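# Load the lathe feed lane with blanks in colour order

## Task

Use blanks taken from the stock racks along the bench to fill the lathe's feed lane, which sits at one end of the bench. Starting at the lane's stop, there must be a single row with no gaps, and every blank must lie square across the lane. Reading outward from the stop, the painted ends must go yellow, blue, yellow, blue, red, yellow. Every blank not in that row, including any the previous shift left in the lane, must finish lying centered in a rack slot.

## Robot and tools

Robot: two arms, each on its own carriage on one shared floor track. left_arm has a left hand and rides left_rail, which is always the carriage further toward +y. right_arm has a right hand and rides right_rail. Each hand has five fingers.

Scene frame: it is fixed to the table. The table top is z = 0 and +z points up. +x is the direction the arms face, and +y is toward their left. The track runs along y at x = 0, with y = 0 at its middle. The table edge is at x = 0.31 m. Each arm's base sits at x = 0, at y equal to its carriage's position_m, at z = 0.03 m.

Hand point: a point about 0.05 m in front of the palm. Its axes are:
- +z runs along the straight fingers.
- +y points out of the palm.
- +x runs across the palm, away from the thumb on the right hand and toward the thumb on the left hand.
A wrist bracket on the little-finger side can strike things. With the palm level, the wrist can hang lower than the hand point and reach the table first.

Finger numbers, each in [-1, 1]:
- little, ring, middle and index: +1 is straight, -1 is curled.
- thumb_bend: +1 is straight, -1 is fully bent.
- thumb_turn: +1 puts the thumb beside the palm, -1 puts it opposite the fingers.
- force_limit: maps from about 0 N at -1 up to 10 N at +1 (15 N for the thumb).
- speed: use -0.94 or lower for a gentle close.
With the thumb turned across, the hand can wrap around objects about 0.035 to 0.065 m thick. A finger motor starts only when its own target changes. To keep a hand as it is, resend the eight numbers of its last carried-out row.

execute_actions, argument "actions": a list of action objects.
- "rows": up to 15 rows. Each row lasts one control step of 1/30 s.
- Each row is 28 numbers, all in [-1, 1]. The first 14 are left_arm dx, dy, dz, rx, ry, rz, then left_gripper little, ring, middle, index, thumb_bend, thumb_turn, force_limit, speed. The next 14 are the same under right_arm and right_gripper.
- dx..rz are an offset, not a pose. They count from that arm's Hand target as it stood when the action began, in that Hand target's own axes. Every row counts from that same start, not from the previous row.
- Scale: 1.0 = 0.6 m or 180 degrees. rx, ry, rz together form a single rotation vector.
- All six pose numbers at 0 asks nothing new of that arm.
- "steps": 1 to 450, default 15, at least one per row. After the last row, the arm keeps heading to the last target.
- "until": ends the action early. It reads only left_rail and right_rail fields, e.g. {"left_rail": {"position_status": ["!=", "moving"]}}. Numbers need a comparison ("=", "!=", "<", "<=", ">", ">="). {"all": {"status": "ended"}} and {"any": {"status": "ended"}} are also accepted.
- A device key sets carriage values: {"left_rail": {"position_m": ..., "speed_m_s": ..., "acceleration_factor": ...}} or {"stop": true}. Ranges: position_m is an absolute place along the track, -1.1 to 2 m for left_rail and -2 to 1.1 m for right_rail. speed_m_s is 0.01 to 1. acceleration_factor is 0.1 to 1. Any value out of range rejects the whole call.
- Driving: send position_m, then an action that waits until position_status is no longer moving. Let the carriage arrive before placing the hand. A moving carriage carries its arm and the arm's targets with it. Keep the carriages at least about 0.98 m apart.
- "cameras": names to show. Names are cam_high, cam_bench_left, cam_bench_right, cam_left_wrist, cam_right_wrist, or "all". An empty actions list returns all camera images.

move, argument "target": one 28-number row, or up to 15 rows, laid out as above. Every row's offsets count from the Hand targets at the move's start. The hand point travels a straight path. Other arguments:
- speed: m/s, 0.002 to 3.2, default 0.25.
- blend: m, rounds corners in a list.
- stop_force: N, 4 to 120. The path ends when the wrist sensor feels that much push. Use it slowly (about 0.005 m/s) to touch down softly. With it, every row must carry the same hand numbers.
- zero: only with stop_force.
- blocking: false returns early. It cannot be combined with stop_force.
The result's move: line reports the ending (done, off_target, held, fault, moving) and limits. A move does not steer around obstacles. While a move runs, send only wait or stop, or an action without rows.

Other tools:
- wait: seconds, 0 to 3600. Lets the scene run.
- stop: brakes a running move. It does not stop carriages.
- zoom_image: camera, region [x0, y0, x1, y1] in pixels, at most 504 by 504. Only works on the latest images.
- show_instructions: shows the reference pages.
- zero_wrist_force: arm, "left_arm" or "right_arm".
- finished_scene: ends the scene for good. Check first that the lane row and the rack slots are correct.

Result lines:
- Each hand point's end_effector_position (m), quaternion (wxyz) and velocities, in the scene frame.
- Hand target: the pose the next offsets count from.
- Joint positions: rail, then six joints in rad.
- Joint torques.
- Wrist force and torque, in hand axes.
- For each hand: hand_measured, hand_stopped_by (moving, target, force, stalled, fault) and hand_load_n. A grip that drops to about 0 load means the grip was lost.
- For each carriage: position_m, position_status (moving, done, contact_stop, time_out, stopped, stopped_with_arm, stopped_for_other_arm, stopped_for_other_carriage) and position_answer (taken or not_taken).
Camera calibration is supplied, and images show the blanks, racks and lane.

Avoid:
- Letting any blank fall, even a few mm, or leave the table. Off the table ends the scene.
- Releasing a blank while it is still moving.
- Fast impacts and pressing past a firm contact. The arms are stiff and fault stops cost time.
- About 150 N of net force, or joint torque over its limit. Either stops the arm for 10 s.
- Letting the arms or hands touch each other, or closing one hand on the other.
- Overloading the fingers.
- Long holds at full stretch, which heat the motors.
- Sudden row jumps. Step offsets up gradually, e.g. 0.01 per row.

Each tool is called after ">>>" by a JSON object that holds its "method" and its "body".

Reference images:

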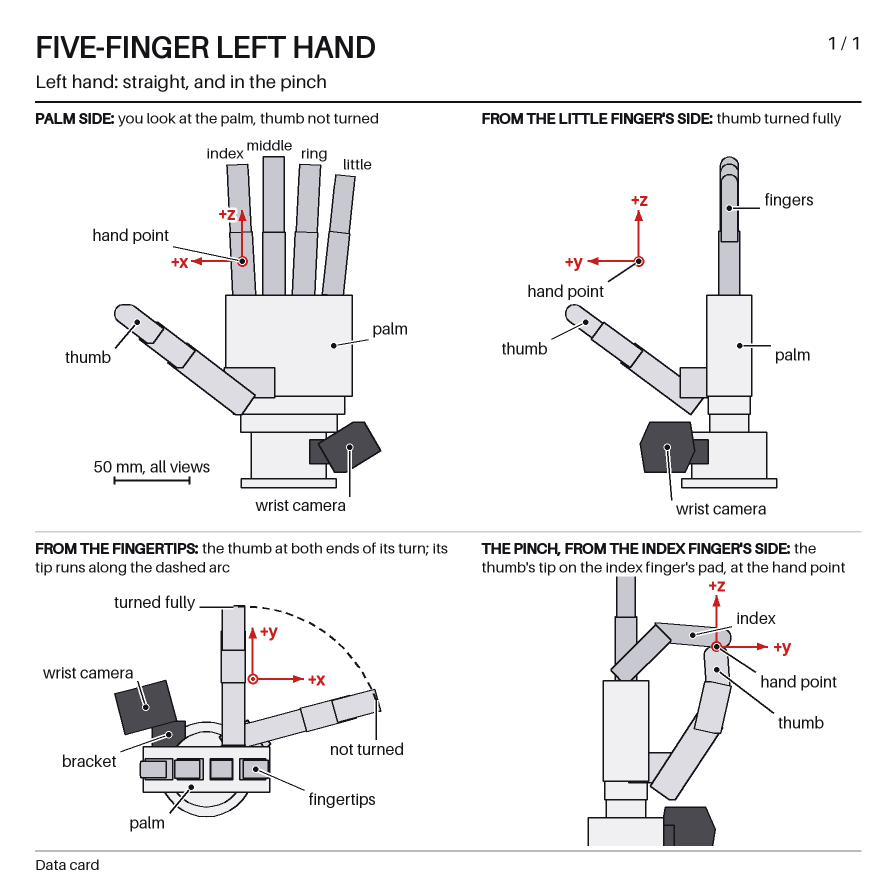

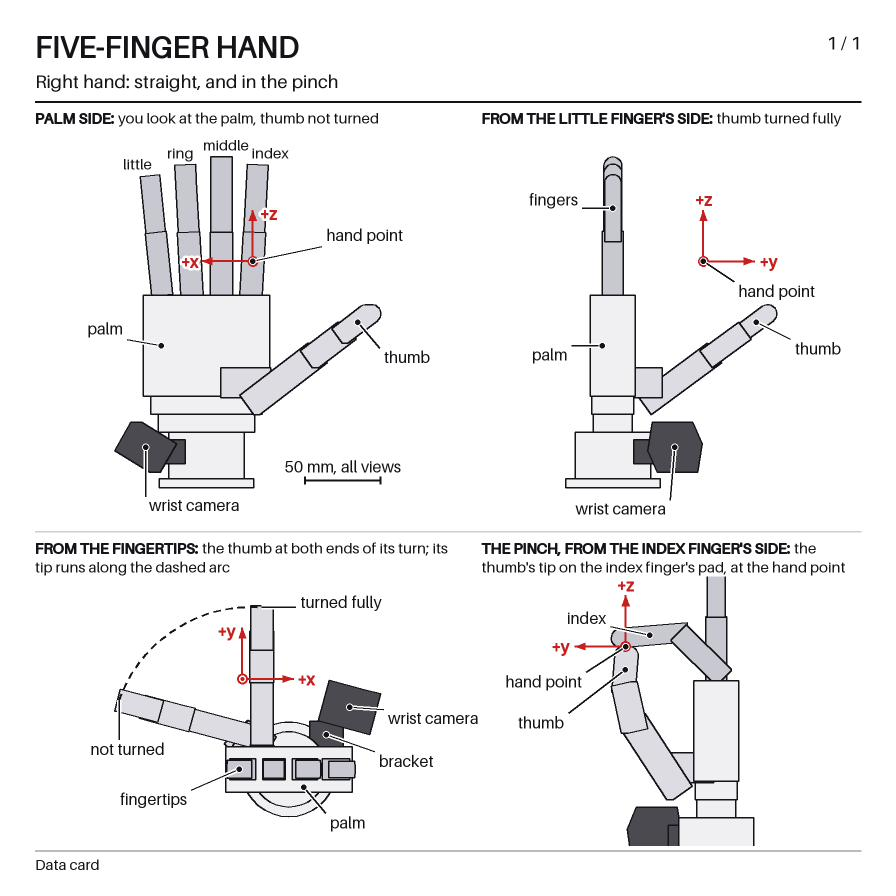

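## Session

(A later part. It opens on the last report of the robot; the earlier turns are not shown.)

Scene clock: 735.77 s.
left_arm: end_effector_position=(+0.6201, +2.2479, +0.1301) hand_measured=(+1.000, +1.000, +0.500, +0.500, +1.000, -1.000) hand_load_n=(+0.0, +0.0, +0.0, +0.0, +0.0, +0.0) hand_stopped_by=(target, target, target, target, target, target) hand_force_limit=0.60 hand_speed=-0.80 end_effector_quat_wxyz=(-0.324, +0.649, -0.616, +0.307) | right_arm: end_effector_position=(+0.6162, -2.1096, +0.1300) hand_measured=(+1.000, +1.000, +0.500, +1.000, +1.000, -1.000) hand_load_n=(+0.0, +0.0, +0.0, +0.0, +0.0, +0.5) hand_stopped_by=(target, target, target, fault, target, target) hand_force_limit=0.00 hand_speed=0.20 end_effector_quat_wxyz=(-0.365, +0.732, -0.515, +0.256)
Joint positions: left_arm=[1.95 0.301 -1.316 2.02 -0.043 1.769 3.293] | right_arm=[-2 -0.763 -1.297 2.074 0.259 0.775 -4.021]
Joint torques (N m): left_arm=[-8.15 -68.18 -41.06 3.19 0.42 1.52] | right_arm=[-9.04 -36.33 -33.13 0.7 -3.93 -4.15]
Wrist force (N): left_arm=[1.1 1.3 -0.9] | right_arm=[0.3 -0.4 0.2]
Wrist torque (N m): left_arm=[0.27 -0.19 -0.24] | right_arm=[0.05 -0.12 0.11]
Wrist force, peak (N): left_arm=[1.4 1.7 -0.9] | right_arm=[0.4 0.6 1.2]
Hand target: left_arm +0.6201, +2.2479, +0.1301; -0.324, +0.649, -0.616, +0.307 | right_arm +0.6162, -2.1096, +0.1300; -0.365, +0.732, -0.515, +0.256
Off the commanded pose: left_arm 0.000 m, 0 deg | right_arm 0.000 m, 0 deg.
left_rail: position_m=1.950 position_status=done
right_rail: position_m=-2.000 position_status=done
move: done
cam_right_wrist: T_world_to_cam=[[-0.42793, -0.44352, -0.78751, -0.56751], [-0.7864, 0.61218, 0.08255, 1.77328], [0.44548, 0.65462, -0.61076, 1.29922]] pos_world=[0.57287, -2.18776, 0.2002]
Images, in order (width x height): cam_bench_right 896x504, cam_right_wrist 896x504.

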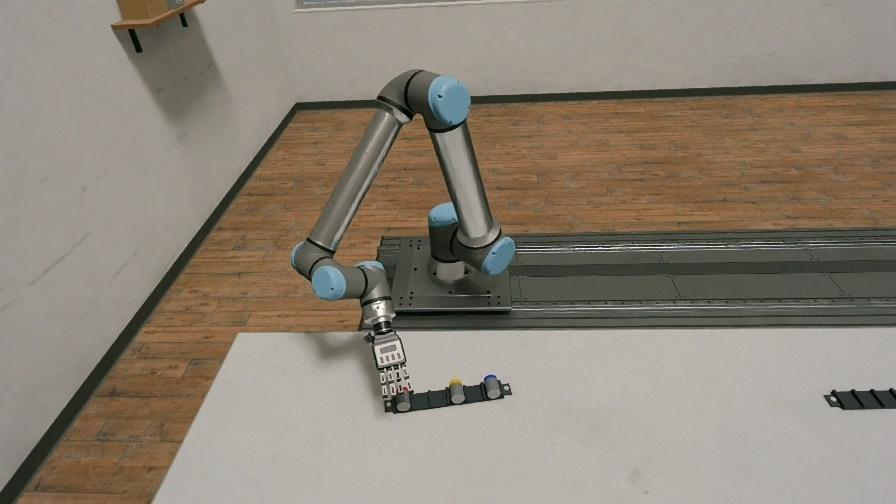

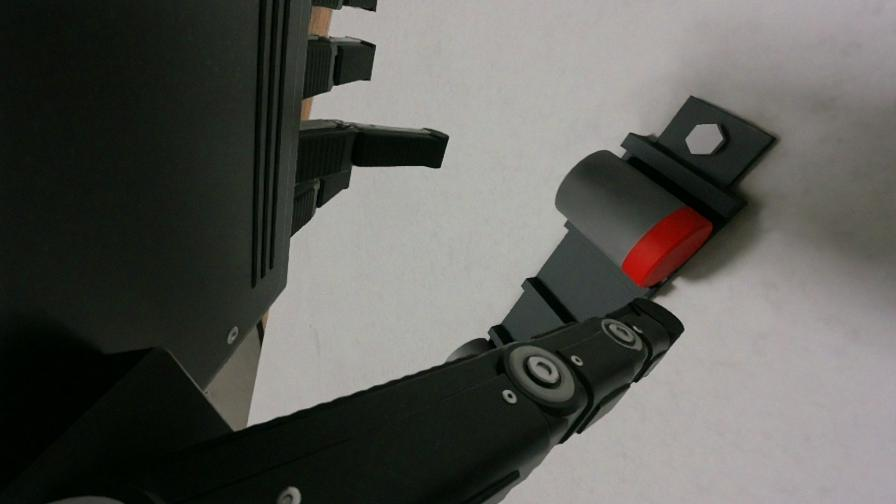

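>>> {"method": "move", "body": {"target": [[0,0,0,0,0,0,1,1,0.5,0.5,1,-1,0.6,-0.8,0,0.0732,0.0552,0,0,0,1,1,0.5,1,1,-1,0,0.2],[0,0,0,0,0,0,1,1,0.5,0.5,1,-1,0.6,-0.8,-0.0012,0.1142,0.0871,0,-0.0044,-0.0033,1,1,0.5,1,1,-1,0,0.2]], "speed": [0.1,0.05], "stop_force": 8, "cameras": ["cam_right_wrist"]}}

>>> {"method": "zoom_image", "body": {"camera": "cam_right_wrist", "region": [300, 50, 750, 450]}}

Scene clock: 751.97 s.
left_arm: end_effector_position=(+0.6201, +2.2479, +0.1301) hand_measured=(+1.000, +1.000, +0.500, +0.500, +1.000, -1.000) hand_load_n=(+0.0, +0.0, +0.0, +0.0, +0.0, +0.0) hand_stopped_by=(target, target, target, target, target, target) hand_force_limit=0.60 hand_speed=-0.80 end_effector_quat_wxyz=(-0.324, +0.649, -0.616, +0.307) | right_arm: end_effector_position=(+0.6164, -2.1088, +0.0438) hand_measured=(+1.000, +1.000, +0.500, +1.000, +1.000, -1.000) hand_load_n=(+0.0, +0.0, +0.0, +0.0, +0.0, +0.0) hand_stopped_by=(target, target, target, fault, target, target) hand_force_limit=0.00 hand_speed=0.20 end_effector_quat_wxyz=(-0.367, +0.737, -0.508, +0.253)
Joint positions: left_arm=[1.95 0.301 -1.316 2.02 -0.043 1.769 3.293] | right_arm=[-2 -0.763 -1.168 2.11 0.11 0.766 -4.042]
Joint torques (N m): left_arm=[-8.89 -66.35 -40.68 3.11 0.04 1.25] | right_arm=[-3.44 -44.57 -12.36 1.35 -3.89 -4.25]
Wrist force (N): left_arm=[1.0 1.3 -0.7] | right_arm=[0.4 -0.2 0.5]
Wrist torque (N m): left_arm=[0.25 -0.16 -0.25] | right_arm=[0.06 -0.15 0.11]
Wrist force, peak (N): left_arm=[0.8 1.9 -1.2] | right_arm=[0.6 -1.1 -0.2]
Hand target: left_arm +0.6201, +2.2479, +0.1301; -0.324, +0.649, -0.616, +0.307 | right_arm +0.6164, -2.1088, +0.0438; -0.367, +0.737, -0.508, +0.253
Off the commanded pose: left_arm 0.000 m, 0 deg | right_arm 0.000 m, 0 deg.
left_rail: position_m=1.950 position_status=done
right_rail: position_m=-2.000 position_status=done
move: done
cam_right_wrist: T_world_to_cam=[[-0.42017, -0.45086, -0.78752, -0.65512], [-0.79691, 0.59843, 0.08257, 1.75759], [0.43405, 0.66227, -0.61073, 1.26905]] pos_world=[0.57454, -2.18762, 0.114]

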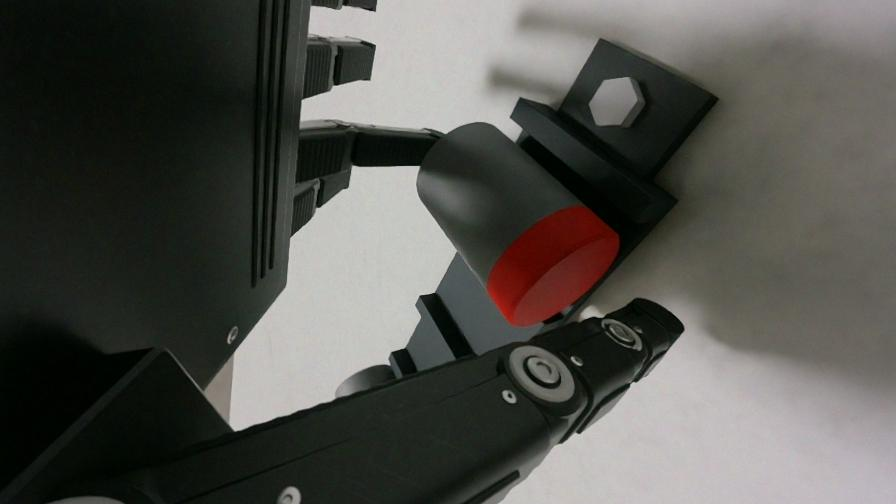

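Scaled by 1.120 from the camera's image (finer frame: 1280x720).

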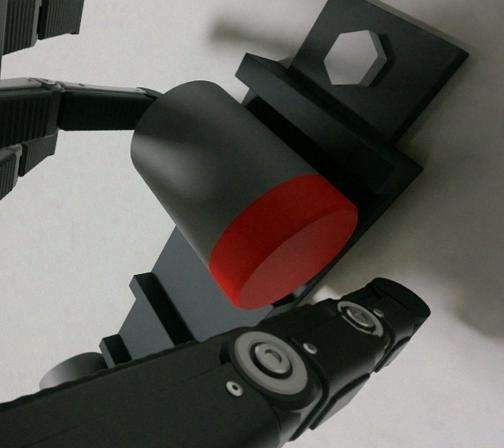

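>>> {"method": "move", "body": {"target": [0,0,0,0,0,0,1,1,0.5,0.5,1,-1,0.6,-0.8,0.0142,-0.0036,0.0048,0,0,0,1,1,0.5,1,1,-1,0,0.2], "speed": 0.05, "stop_force": 8, "cameras": ["cam_right_wrist"]}}

>>> {"method": "zoom_image", "body": {"camera": "cam_right_wrist", "region": [300, 50, 750, 450]}}

Scene clock: 761.87 s.
left_arm: end_effector_position=(+0.6201, +2.2479, +0.1301) hand_measured=(+1.000, +1.000, +0.500, +0.500, +1.000, -1.000) hand_load_n=(+0.0, +0.0, +0.0, +0.0, +0.0, +0.0) hand_stopped_by=(target, target, target, target, target, target) hand_force_limit=0.60 hand_speed=-0.80 end_effector_quat_wxyz=(-0.324, +0.649, -0.616, +0.307) | right_arm: end_effector_position=(+0.6228, -2.1155, +0.0438) hand_measured=(+1.000, +1.000, +0.500, +1.000, +1.000, -1.000) hand_load_n=(+0.0, +0.0, +0.0, +0.0, +0.0, -0.5) hand_stopped_by=(target, target, target, fault, target, target) hand_force_limit=0.00 hand_speed=0.20 end_effector_quat_wxyz=(-0.367, +0.737, -0.508, +0.253)
Joint positions: left_arm=[1.95 0.301 -1.316 2.02 -0.043 1.769 3.293] | right_arm=[-2 -0.764 -1.157 2.092 0.118 0.765 -4.044]
Joint torques (N m): left_arm=[-8.71 -66.46 -40.36 3.62 0.32 1.1] | right_arm=[-8.6 -43.02 -27.61 4.69 -4.15 -3.98]
Wrist force (N): left_arm=[1.0 1.3 -1.0] | right_arm=[0.4 -0.1 0.2]
Wrist torque (N m): left_arm=[0.28 -0.18 -0.25] | right_arm=[0.09 -0.13 0.12]
Wrist force, peak (N): left_arm=[1.1 1.6 -1.2] | right_arm=[0.8 -0.1 0.8]
Hand target: left_arm +0.6201, +2.2479, +0.1301; -0.324, +0.649, -0.616, +0.307 | right_arm +0.6228, -2.1155, +0.0438; -0.367, +0.737, -0.508, +0.253
Off the commanded pose: left_arm 0.000 m, 0 deg | right_arm 0.000 m, 0 deg.
left_rail: position_m=1.950 position_status=done
right_rail: position_m=-2.000 position_status=done
move: done
cam_right_wrist: T_world_to_cam=[[-0.42017, -0.45086, -0.78752, -0.65545], [-0.79691, 0.59843, 0.08257, 1.7667], [0.43405, 0.66227, -0.61073, 1.27071]] pos_world=[0.58094, -2.19432, 0.114]

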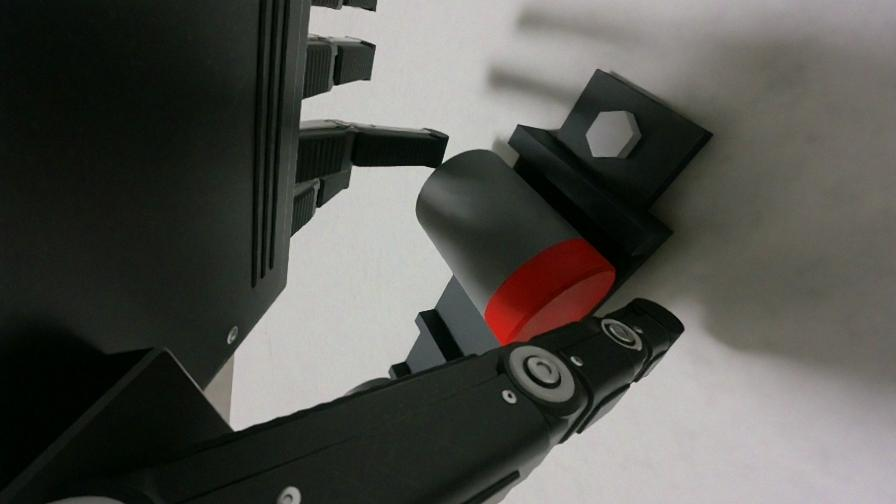

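Scaled by 1.120 from the camera's image (finer frame: 1280x720).

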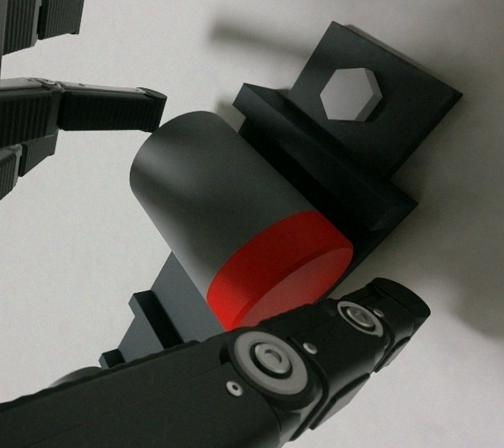

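>>> {"method": "move", "body": {"target": [0,0,0,0,0,0,1,1,0.5,0.5,1,-1,0.6,-0.8,-0.0033,0,0,0,-0.0067,-0.005,1,1,0.5,1,1,-1,0,0.2], "speed": 0.05}}

>>> {"method": "move", "body": {"target": [0,0,0,0,0,0,1,1,0.5,0.5,1,-1,0.6,-0.8,0,0,0,0,0,0,1,1,0,1,0.4,-1,-0.6,-0.94], "cameras": ["cam_right_wrist"]}}

>>> {"method": "zoom_image", "body": {"camera": "cam_right_wrist", "region": [300, 50, 750, 450]}}

Scene clock: 775.97 s.
left_arm: end_effector_position=(+0.6201, +2.2479, +0.1301) hand_measured=(+1.000, +1.000, +0.500, +0.500, +1.000, -1.000) hand_load_n=(+0.0, +0.0, +0.0, +0.0, +0.0, +0.0) hand_stopped_by=(target, target, target, target, target, target) hand_force_limit=0.60 hand_speed=-0.80 end_effector_quat_wxyz=(-0.324, +0.649, -0.616, +0.307) | right_arm: end_effector_position=(+0.6221, -2.1136, +0.0438) hand_measured=(+1.000, +1.000, +0.500, +1.000, +1.000, -1.000) hand_load_n=(+0.0, +0.0, +0.0, +0.0, +0.0, +0.0) hand_stopped_by=(target, target, target, fault, target, target) hand_force_limit=0.00 hand_speed=0.20 end_effector_quat_wxyz=(-0.371, +0.743, -0.499, +0.248)
Joint positions: left_arm=[1.95 0.301 -1.316 2.02 -0.043 1.769 3.293] | right_arm=[-2 -0.765 -1.149 2.085 0.142 0.752 -4.078]
Joint torques (N m): left_arm=[-8.83 -66.21 -41.24 3.64 0.77 1.41] | right_arm=[-10.12 -44 -27.84 5.21 -4.15 -4.06]
Wrist force (N): left_arm=[0.9 1.5 -0.7] | right_arm=[0.5 -0.2 0.1]
Wrist torque (N m): left_arm=[0.28 -0.15 -0.25] | right_arm=[0.07 -0.15 0.14]
Wrist force, peak (N): left_arm=[1.5 1.4 -1.1] | right_arm=[0.9 -0.3 0.4]
Hand target: left_arm +0.6201, +2.2479, +0.1301; -0.324, +0.649, -0.616, +0.307 | right_arm +0.6221, -2.1136, +0.0438; -0.371, +0.743, -0.499, +0.248
Off the commanded pose: left_arm 0.000 m, 0 deg | right_arm 0.000 m, 0 deg.
left_rail: position_m=1.950 position_status=done
right_rail: position_m=-2.000 position_status=done
move: done

Scene clock: 779.10 s.
left_arm: end_effector_position=(+0.6201, +2.2479, +0.1301) hand_measured=(+1.000, +1.000, +0.500, +0.500, +1.000, -1.000) hand_load_n=(+0.0, +0.0, +0.0, +0.0, +0.0, +0.0) hand_stopped_by=(target, target, target, target, target, target) hand_force_limit=0.60 hand_speed=-0.80 end_effector_quat_wxyz=(-0.324, +0.649, -0.616, +0.307) | right_arm: end_effector_position=(+0.6221, -2.1136, +0.0438) hand_measured=(+1.000, +1.000, +0.248, +1.000, +0.746, -1.000) hand_load_n=(+0.0, +0.0, +2.5, +0.0, +3.5, +0.5) hand_stopped_by=(target, target, force, fault, force, target) hand_force_limit=-0.60 hand_speed=-0.94 end_effector_quat_wxyz=(-0.371, +0.743, -0.499, +0.248)
Joint positions: left_arm=[1.95 0.301 -1.316 2.02 -0.043 1.769 3.293] | right_arm=[-2 -0.765 -1.149 2.085 0.142 0.752 -4.078]
Joint torques (N m): left_arm=[-7.25 -65.18 -39.81 2.91 0.26 0.89] | right_arm=[-9.43 -45.54 -21.9 4.93 -2.56 -3.85]
Wrist force (N): left_arm=[0.8 1.6 -1.0] | right_arm=[0.5 0.3 0.1]
Wrist torque (N m): left_arm=[0.33 -0.15 -0.27] | right_arm=[0.06 -0.19 0.17]
Wrist force, peak (N): left_arm=[1.2 1.4 -1.3] | right_arm=[1.2 -1.3 1.9]
Hand target: left_arm +0.6201, +2.2479, +0.1301; -0.324, +0.649, -0.616, +0.307 | right_arm +0.6221, -2.1136, +0.0438; -0.371, +0.743, -0.499, +0.248
Off the commanded pose: left_arm 0.000 m, 0 deg | right_arm 0.000 m, 0 deg.
left_rail: position_m=1.950 position_status=done
right_rail: position_m=-2.000 position_status=done
move: done
cam_right_wrist: T_world_to_cam=[[-0.40826, -0.46168, -0.78751, -0.68533], [-0.81232, 0.57733, 0.08266, 1.72995], [0.41649, 0.67345, -0.61074, 1.30433]] pos_world=[0.58223, -2.19356, 0.1139]

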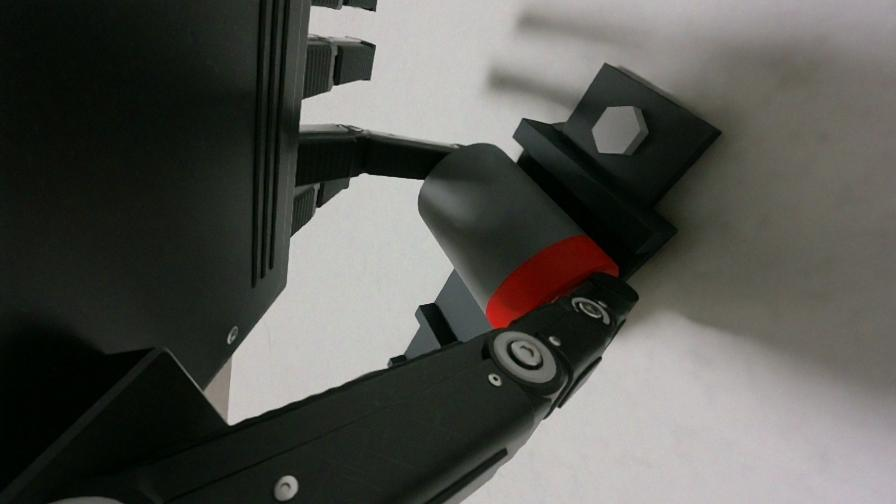

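Scaled by 1.120 from the camera's image (finer frame: 1280x720).

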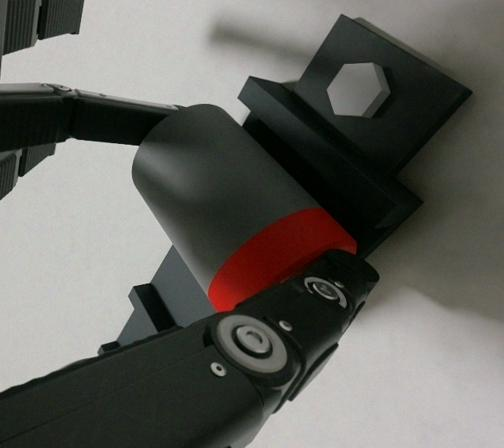

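>>> {"method": "move", "body": {"target": [[0,0,0,0,0,0,1,1,0.5,0.5,1,-1,0.6,-0.8,0,0,0,0,0,0,1,1,0.5,1,1,-1,-0.6,0],[0,0,0,0,0,0,1,1,0.5,0.5,1,-1,0.6,-0.8,-0.01,-0.008,-0.006,0,0,0,1,1,0.5,1,1,-1,-0.6,0]], "speed": 0.05, "cameras": ["cam_right_wrist"]}}

>>> {"method": "zoom_image", "body": {"camera": "cam_right_wrist", "region": [300, 50, 750, 450]}}

Scene clock: 808.37 s.
left_arm: end_effector_position=(+0.6201, +2.2479, +0.1301) hand_measured=(+1.000, +1.000, +0.500, +0.500, +1.000, -1.000) hand_load_n=(+0.0, +0.0, +0.0, +0.0, +0.0, +0.0) hand_stopped_by=(target, target, target, target, target, target) hand_force_limit=0.60 hand_speed=-0.80 end_effector_quat_wxyz=(-0.324, +0.649, -0.616, +0.307) | right_arm: end_effector_position=(+0.6199, -2.1081, +0.0497) hand_measured=(+1.000, +1.000, +0.500, +1.000, +1.000, -1.000) hand_load_n=(+0.0, +0.0, +0.0, +0.0, +0.0, +0.0) hand_stopped_by=(target, target, target, fault, target, target) hand_force_limit=-0.60 hand_speed=0.00 end_effector_quat_wxyz=(-0.371, +0.743, -0.499, +0.248)
Joint positions: left_arm=[1.95 0.301 -1.316 2.02 -0.043 1.769 3.293] | right_arm=[-2 -0.759 -1.164 2.092 0.145 0.755 -4.071]
Joint torques (N m): left_arm=[-9.04 -65.34 -39.56 3.23 0.37 1.35] | right_arm=[10.01 -71.13 -13.39 4.32 1.27 3.84]
Wrist force (N): left_arm=[0.7 1.5 -0.9] | right_arm=[0.5 -0.1 0.4]
Wrist torque (N m): left_arm=[0.30 -0.13 -0.27] | right_arm=[0.07 -0.17 -0.07]
Wrist force, peak (N): left_arm=[1.3 1.7 -1.2] | right_arm=[0.9 0.1 0.6]
Hand target: left_arm +0.6201, +2.2479, +0.1301; -0.324, +0.649, -0.616, +0.307 | right_arm +0.6199, -2.1081, +0.0498; -0.371, +0.743, -0.499, +0.248
Off the commanded pose: left_arm 0.000 m, 0 deg | right_arm 0.000 m, 0 deg.
left_rail: position_m=1.950 position_status=done
right_rail: position_m=-2.000 position_status=done
move: done
cam_right_wrist: T_world_to_cam=[[-0.40826, -0.46168, -0.78751, -0.67896], [-0.81232, 0.57733, 0.08266, 1.72449], [0.41649, 0.67345, -0.61074, 1.30521]] pos_world=[0.58003, -2.18806, 0.1199]

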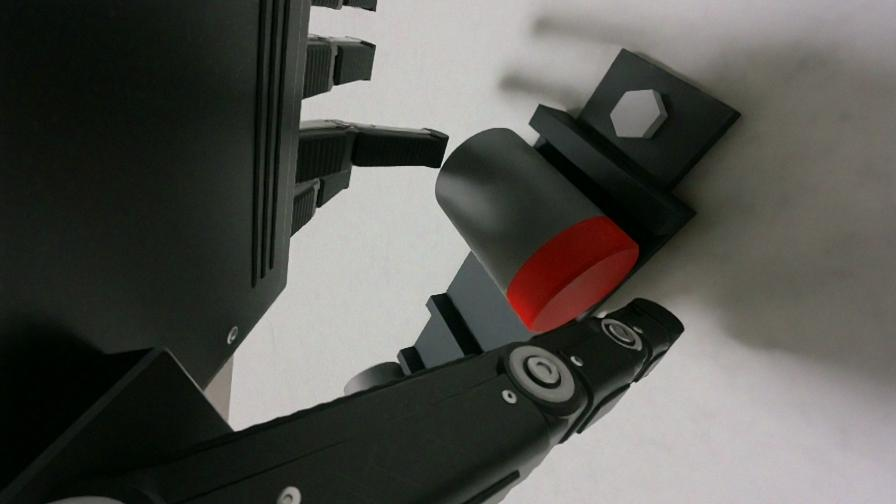

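Scaled by 1.120 from the camera's image (finer frame: 1280x720).

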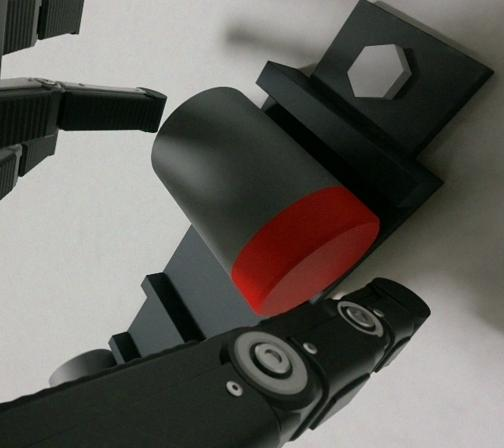

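>>> {"method": "move", "body": {"target": [0,0,0,0,0,0,1,1,0.5,0.5,1,-1,0.6,-0.8,-0.0133,0.004,0.003,0,0,0,1,1,0.5,1,1,-1,-0.6,0], "speed": 0.05, "stop_force": 8}}

>>> {"method": "move", "body": {"target": [0,0,0,0,0,0,1,1,0.5,0.5,1,-1,0.6,-0.8,0,0,0,0,0,0,1,1,0,1,0.4,-1,-0.6,-0.94], "cameras": ["cam_right_wrist"]}}

>>> {"method": "zoom_image", "body": {"camera": "cam_right_wrist", "region": [300, 50, 750, 450]}}

Scene clock: 824.63 s.
left_arm: end_effector_position=(+0.6201, +2.2479, +0.1301) hand_measured=(+1.000, +1.000, +0.500, +0.500, +1.000, -1.000) hand_load_n=(+0.0, +0.0, -0.5, +0.0, +0.0, +0.0) hand_stopped_by=(target, target, target, target, target, target) hand_force_limit=0.60 hand_speed=-0.80 end_effector_quat_wxyz=(-0.324, +0.649, -0.616, +0.307) | right_arm: end_effector_position=(+0.6168, -2.1007, +0.0468) hand_measured=(+1.000, +1.000, +0.500, +1.000, +1.000, -1.000) hand_load_n=(+0.0, +0.0, +0.0, +0.0, +0.0, +0.0) hand_stopped_by=(target, target, target, fault, target, target) hand_force_limit=-0.60 hand_speed=0.00 end_effector_quat_wxyz=(-0.371, +0.743, -0.499, +0.248)
Joint positions: left_arm=[1.95 0.301 -1.316 2.02 -0.043 1.769 3.293] | right_arm=[-2 -0.753 -1.168 2.106 0.129 0.758 -4.062]
Joint torques (N m): left_arm=[-8.53 -65.93 -40.5 2.97 0.33 0.99] | right_arm=[10.07 -69.42 -14.19 0.94 1.3 3.46]
Wrist force (N): left_arm=[1.0 1.1 -0.9] | right_arm=[0.6 -0.1 0.9]
Wrist torque (N m): left_arm=[0.24 -0.17 -0.24] | right_arm=[0.06 -0.19 -0.07]
Wrist force, peak (N): left_arm=[1.4 1.4 -1.3] | right_arm=[0.6 -0.1 0.9]
Hand target: left_arm +0.6201, +2.2479, +0.1301; -0.324, +0.649, -0.616, +0.307 | right_arm +0.6168, -2.1007, +0.0468; -0.371, +0.743, -0.499, +0.248
Off the commanded pose: left_arm 0.000 m, 0 deg | right_arm 0.000 m, 0 deg.
left_rail: position_m=1.950 position_status=done
right_rail: position_m=-2.000 position_status=done
move: done

Scene clock: 828.37 s.
left_arm: end_effector_position=(+0.6201, +2.2479, +0.1301) hand_measured=(+1.000, +1.000, +0.500, +0.500, +1.000, -1.000) hand_load_n=(+0.0, +0.0, +0.0, +0.0, +0.0, +0.0) hand_stopped_by=(target, target, target, target, target, target) hand_force_limit=0.60 hand_speed=-0.80 end_effector_quat_wxyz=(-0.324, +0.649, -0.616, +0.307) | right_arm: end_effector_position=(+0.6168, -2.1007, +0.0468) hand_measured=(+1.000, +1.000, +0.286, +1.000, +0.694, -1.000) hand_load_n=(+0.0, +0.0, +2.0, +0.0, +2.5, +0.5) hand_stopped_by=(target, target, force, fault, force, target) hand_force_limit=-0.60 hand_speed=-0.94 end_effector_quat_wxyz=(-0.371, +0.743, -0.499, +0.248)
Joint positions: left_arm=[1.95 0.301 -1.316 2.02 -0.043 1.769 3.293] | right_arm=[-2 -0.753 -1.168 2.106 0.129 0.758 -4.062]
Joint torques (N m): left_arm=[-9.82 -64.99 -39.47 3.34 0.86 1.01] | right_arm=[6.02 -70.08 -13.05 3.39 1.55 3.63]
Wrist force (N): left_arm=[0.8 1.3 -1.0] | right_arm=[0.6 0.7 0.8]
Wrist torque (N m): left_arm=[0.27 -0.15 -0.25] | right_arm=[0.09 -0.20 -0.04]
Wrist force, peak (N): left_arm=[0.7 1.7 -1.5] | right_arm=[0.8 -1.4 1.7]
Hand target: left_arm +0.6201, +2.2479, +0.1301; -0.324, +0.649, -0.616, +0.307 | right_arm +0.6168, -2.1007, +0.0468; -0.371, +0.743, -0.499, +0.248
Off the commanded pose: left_arm 0.000 m, 0 deg | right_arm 0.000 m, 0 deg.
left_rail: position_m=1.950 position_status=done
right_rail: position_m=-2.000 position_status=done
move: done
cam_right_wrist: T_world_to_cam=[[-0.40826, -0.46168, -0.78751, -0.67917], [-0.81232, 0.57733, 0.08266, 1.71795], [0.41649, 0.67345, -0.61074, 1.29968]] pos_world=[0.57693, -2.18066, 0.1169]

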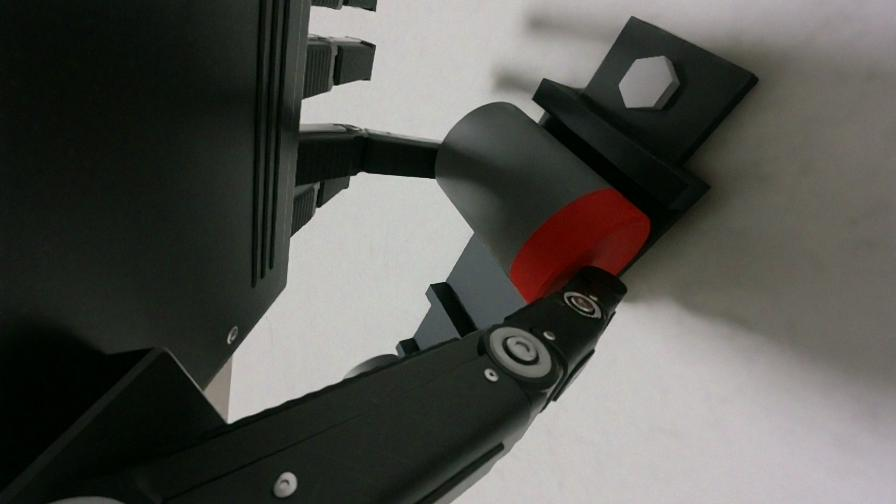

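Scaled by 1.120 from the camera's image (finer frame: 1280x720).

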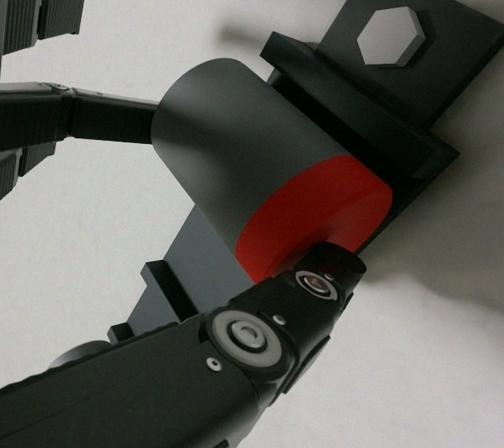

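>>> {"method": "move", "body": {"target": [[0,0,0,0,0,0,1,1,0.5,0.5,1,-1,0.6,-0.8,0,0,0,0,0,0,1,1,-0.1,1,0.3,-1,0.8,-0.94],[0,0,0,0,0,0,1,1,0.5,0.5,1,-1,0.6,-0.8,0,-0.0266,-0.0201,0,0,0,1,1,-0.1,1,0.3,-1,0.8,-0.94]], "speed": 0.03, "cameras": ["cam_right_wrist"]}}

>>> {"method": "zoom_image", "body": {"camera": "cam_right_wrist", "region": [300, 50, 750, 450]}}

Scene clock: 842.57 s.
left_arm: end_effector_position=(+0.6201, +2.2479, +0.1301) hand_measured=(+1.000, +1.000, +0.500, +0.500, +1.000, -1.000) hand_load_n=(+0.0, +0.0, +0.0, +0.0, -0.5, +0.0) hand_stopped_by=(target, target, target, target, target, target) hand_force_limit=0.60 hand_speed=-0.80 end_effector_quat_wxyz=(-0.324, +0.649, -0.616, +0.307) | right_arm: end_effector_position=(+0.6168, -2.1007, +0.0667) hand_measured=(+1.000, +1.000, +0.266, +1.000, +0.656, -1.000) hand_load_n=(+0.0, +0.0, +0.0, +0.0, +0.0, +0.0) hand_stopped_by=(target, target, force, fault, force, target) hand_force_limit=0.80 hand_speed=-0.94 end_effector_quat_wxyz=(-0.371, +0.743, -0.499, +0.248)
Joint positions: left_arm=[1.95 0.301 -1.316 2.02 -0.043 1.769 3.293] | right_arm=[-2 -0.753 -1.198 2.098 0.167 0.758 -4.062]
Joint torques (N m): left_arm=[-8.03 -63.87 -39.2 2.63 0.42 1.07] | right_arm=[-7.28 -71.62 -29.84 4.7 -2.08 0.05]
Wrist force (N): left_arm=[0.9 1.0 -1.1] | right_arm=[0.7 -0.2 0.4]
Wrist torque (N m): left_arm=[0.24 -0.16 -0.25] | right_arm=[0.06 -0.19 -0.05]
Wrist force, peak (N): left_arm=[0.9 1.9 -1.0] | right_arm=[1.3 3.5 2.3]
Hand target: left_arm +0.6201, +2.2479, +0.1301; -0.324, +0.649, -0.616, +0.307 | right_arm +0.6168, -2.1007, +0.0668; -0.371, +0.743, -0.499, +0.248
Off the commanded pose: left_arm 0.000 m, 0 deg | right_arm 0.000 m, 0 deg.
left_rail: position_m=1.950 position_status=done
right_rail: position_m=-2.000 position_status=done
move: done
cam_right_wrist: T_world_to_cam=[[-0.4083, -0.46159, -0.78755, -0.66319], [-0.81229, 0.57736, 0.08273, 1.71634], [0.41651, 0.67349, -0.61067, 1.31197]] pos_world=[0.57693, -2.18066, 0.1369]

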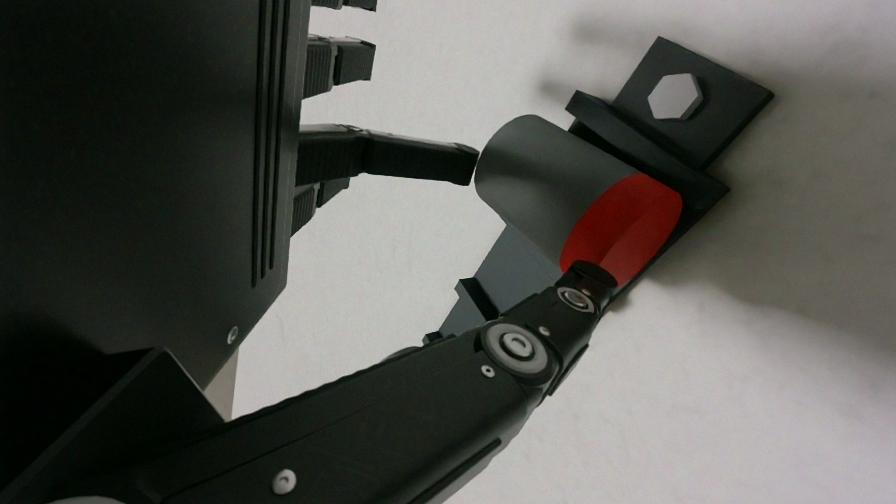

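Scaled by 1.120 from the camera's image (finer frame: 1280x720).

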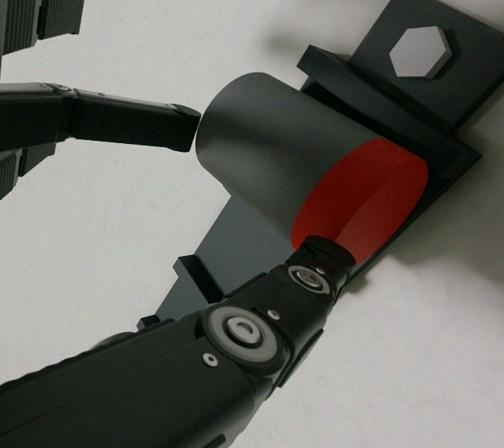

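>>> {"method": "move", "body": {"target": [[0,0,0,0,0,0,1,1,0.5,0.5,1,-1,0.6,-0.8,0,0,0,0,0,0,1,1,0.5,1,1,-1,-0.6,0],[0,0,0,0,0,0,1,1,0.5,0.5,1,-1,0.6,-0.8,0.0113,0,0,0,0,0,1,1,0.5,1,1,-1,-0.6,0]], "speed": 0.05, "cameras": ["cam_right_wrist","cam_bench_right"]}}

>>> {"method": "zoom_image", "body": {"camera": "cam_right_wrist", "region": [400, 50, 850, 450]}}

>>> {"method": "zoom_image", "body": {"camera": "cam_bench_right", "region": [360, 320, 520, 430]}}

Scene clock: 862.03 s.
left_arm: end_effector_position=(+0.6201, +2.2479, +0.1301) hand_measured=(+1.000, +1.000, +0.500, +0.500, +1.000, -1.000) hand_load_n=(+0.0, +0.0, +0.0, +0.0, +0.0, +0.0) hand_stopped_by=(target, target, target, target, target, target) hand_force_limit=0.60 hand_speed=-0.80 end_effector_quat_wxyz=(-0.324, +0.649, -0.616, +0.307) | right_arm: end_effector_position=(+0.6193, -2.1069, +0.0668) hand_measured=(+1.000, +1.000, +0.500, +1.000, +1.000, -1.000) hand_load_n=(+0.0, +0.0, +0.0, +0.0, +0.0, +0.0) hand_stopped_by=(target, target, target, fault, target, target) hand_force_limit=-0.60 hand_speed=0.00 end_effector_quat_wxyz=(-0.371, +0.743, -0.499, +0.248)
Joint positions: left_arm=[1.95 0.301 -1.316 2.02 -0.043 1.769 3.293] | right_arm=[-2 -0.758 -1.191 2.088 0.175 0.755 -4.07]
Joint torques (N m): left_arm=[-9.91 -62.7 -40.24 3.12 0.6 1.03] | right_arm=[-11.41 -44.04 -29.13 4.89 -4.06 -4]
Wrist force (N): left_arm=[0.8 1.2 -0.8] | right_arm=[0.7 -0.3 0.4]
Wrist torque (N m): left_arm=[0.25 -0.13 -0.26] | right_arm=[0.03 -0.19 0.16]
Wrist force, peak (N): left_arm=[1.3 1.4 -1.3] | right_arm=[0.6 -0.5 0.8]
Hand target: left_arm +0.6201, +2.2479, +0.1301; -0.324, +0.649, -0.616, +0.307 | right_arm +0.6194, -2.1070, +0.0668; -0.371, +0.743, -0.499, +0.248
Off the commanded pose: left_arm 0.000 m, 0 deg | right_arm 0.000 m, 0 deg.
left_rail: position_m=1.950 position_status=done
right_rail: position_m=-2.000 position_status=done
move: done
cam_right_wrist: T_world_to_cam=[[-0.40826, -0.46168, -0.78751, -0.66515], [-0.81232, 0.57733, 0.08266, 1.72198], [0.41649, 0.67345, -0.61074, 1.31505]] pos_world=[0.57954, -2.18686, 0.137]
Images, in order (width x height): cam_bench_right 896x504, cam_right_wrist 896x504.

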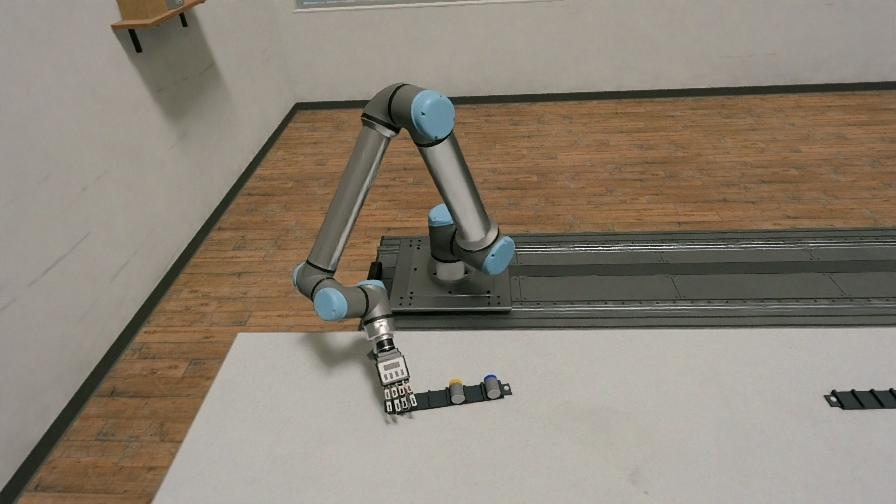

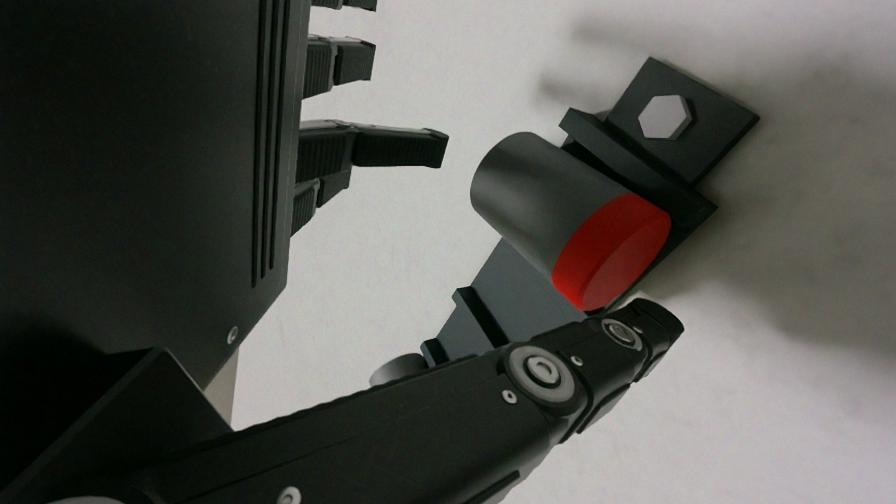

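Scaled by 1.120 from the camera's image (finer frame: 1280x720).

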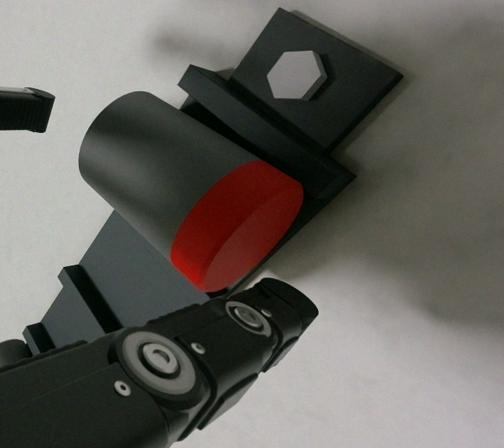

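Scaled by 3.150 from the camera's image (finer frame: 1280x720).

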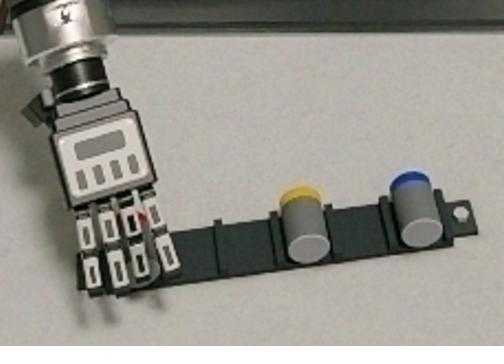

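>>> {"method": "move", "body": {"target": [0,0,0,0,0,0,1,1,0.5,0.5,1,-1,0.6,-0.8,0,0.0264,0.0199,0,0,0,1,1,0.5,1,1,-1,-0.6,0], "speed": 0.05, "stop_force": 6, "cameras": ["cam_right_wrist"]}}

>>> {"method": "zoom_image", "body": {"camera": "cam_right_wrist", "region": [300, 50, 750, 450]}}

Scene clock: 868.10 s.
left_arm: end_effector_position=(+0.6201, +2.2479, +0.1301) hand_measured=(+1.000, +1.000, +0.500, +0.500, +1.000, -1.000) hand_load_n=(+0.0, -0.5, +0.0, +0.0, +0.0, +0.0) hand_stopped_by=(target, target, target, target, target, target) hand_force_limit=0.60 hand_speed=-0.80 end_effector_quat_wxyz=(-0.324, +0.649, -0.616, +0.307) | right_arm: end_effector_position=(+0.6194, -2.1070, +0.0470) hand_measured=(+1.000, +1.000, +0.500, +1.000, +1.000, -1.000) hand_load_n=(+0.0, +0.0, +0.0, +0.0, +0.0, +0.0) hand_stopped_by=(target, target, target, fault, target, target) hand_force_limit=-0.60 hand_speed=0.00 end_effector_quat_wxyz=(-0.371, +0.743, -0.499, +0.248)
Joint positions: left_arm=[1.95 0.301 -1.316 2.02 -0.043 1.769 3.293] | right_arm=[-2 -0.758 -1.161 2.095 0.138 0.755 -4.07]
Joint torques (N m): left_arm=[-9.91 -62.64 -39.53 2.93 0.75 1.19] | right_arm=[9.27 -43.41 -13.54 1.25 -3.39 3.98]
Wrist force (N): left_arm=[0.9 1.2 -0.9] | right_arm=[0.6 -0.3 0.3]
Wrist torque (N m): left_arm=[0.25 -0.15 -0.25] | right_arm=[0.06 -0.18 0.14]
Wrist force, peak (N): left_arm=[1.3 1.5 -1.2] | right_arm=[0.8 -0.2 0.6]
Hand target: left_arm +0.6201, +2.2479, +0.1301; -0.324, +0.649, -0.616, +0.307 | right_arm +0.6194, -2.1070, +0.0470; -0.371, +0.743, -0.499, +0.248
Off the commanded pose: left_arm 0.000 m, 0 deg | right_arm 0.000 m, 0 deg.
left_rail: position_m=1.950 position_status=done
right_rail: position_m=-2.000 position_status=done
move: done
cam_right_wrist: T_world_to_cam=[[-0.40826, -0.46168, -0.78751, -0.68087], [-0.81232, 0.57733, 0.08266, 1.72368], [0.41649, 0.67345, -0.61074, 1.30297]] pos_world=[0.57954, -2.18696, 0.1171]

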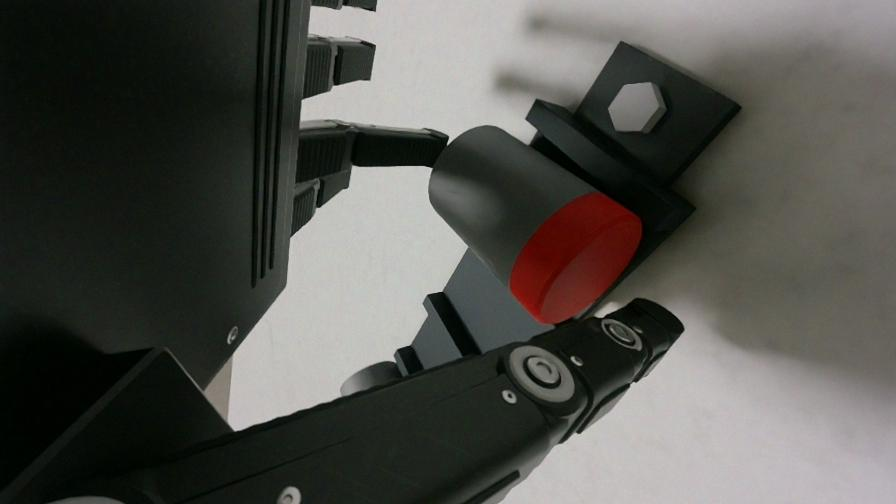

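Scaled by 1.120 from the camera's image (finer frame: 1280x720).

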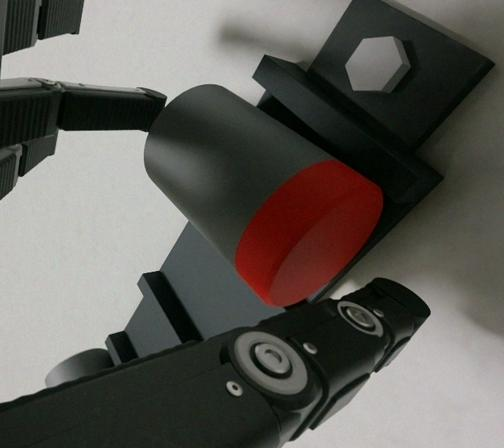

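>>> {"method": "move", "body": {"target": [0,0,0,0,0,0,1,1,0.5,0.5,1,-1,0.6,-0.8,0,0,0,0,0,0,1,1,0,1,0.4,-1,-0.5,-0.94], "cameras": ["cam_right_wrist"]}}

>>> {"method": "zoom_image", "body": {"camera": "cam_right_wrist", "region": [400, 80, 700, 350]}}

Scene clock: 878.00 s.
left_arm: end_effector_position=(+0.6201, +2.2479, +0.1301) hand_measured=(+1.000, +1.000, +0.500, +0.500, +1.000, -1.000) hand_load_n=(+0.0, +0.0, +0.0, +0.0, +0.0, +0.0) hand_stopped_by=(target, target, target, target, target, target) hand_force_limit=0.60 hand_speed=-0.80 end_effector_quat_wxyz=(-0.324, +0.649, -0.616, +0.307) | right_arm: end_effector_position=(+0.6194, -2.1070, +0.0470) hand_measured=(+1.000, +1.000, +0.264, +1.000, +0.686, -1.000) hand_load_n=(+0.0, +0.0, +2.5, +0.0, +4.0, +0.5) hand_stopped_by=(target, target, force, fault, force, target) hand_force_limit=-0.50 hand_speed=-0.94 end_effector_quat_wxyz=(-0.371, +0.743, -0.499, +0.248)
Joint positions: left_arm=[1.95 0.301 -1.316 2.02 -0.043 1.769 3.293] | right_arm=[-2 -0.758 -1.161 2.095 0.138 0.755 -4.07]
Joint torques (N m): left_arm=[-9.55 -61.34 -40.35 2.85 0.56 0.87] | right_arm=[8.2 -42.46 -13.98 4.14 0.27 3.59]
Wrist force (N): left_arm=[1.1 1.7 -1.0] | right_arm=[0.3 0.8 0.6]
Wrist torque (N m): left_arm=[0.34 -0.18 -0.26] | right_arm=[0.09 -0.18 0.15]
Wrist force, peak (N): left_arm=[1.1 1.7 -1.0] | right_arm=[0.9 -1.2 2.3]
Hand target: left_arm +0.6201, +2.2479, +0.1301; -0.324, +0.649, -0.616, +0.307 | right_arm +0.6194, -2.1070, +0.0470; -0.371, +0.743, -0.499, +0.248
Off the commanded pose: left_arm 0.000 m, 0 deg | right_arm 0.000 m, 0 deg.
left_rail: position_m=1.950 position_status=done
right_rail: position_m=-2.000 position_status=done
move: done
cam_right_wrist: T_world_to_cam=[[-0.40826, -0.46168, -0.78751, -0.68087], [-0.81232, 0.57733, 0.08266, 1.72368], [0.41649, 0.67345, -0.61074, 1.30297]] pos_world=[0.57954, -2.18696, 0.1171]

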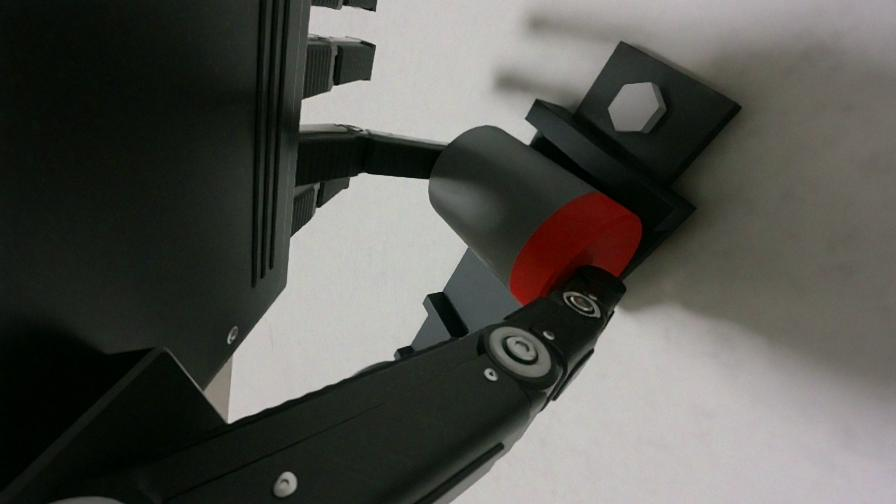

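Scaled by 1.680 from the camera's image (finer frame: 1280x720).

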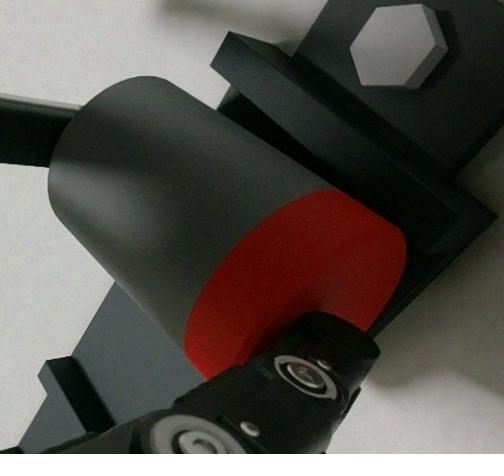

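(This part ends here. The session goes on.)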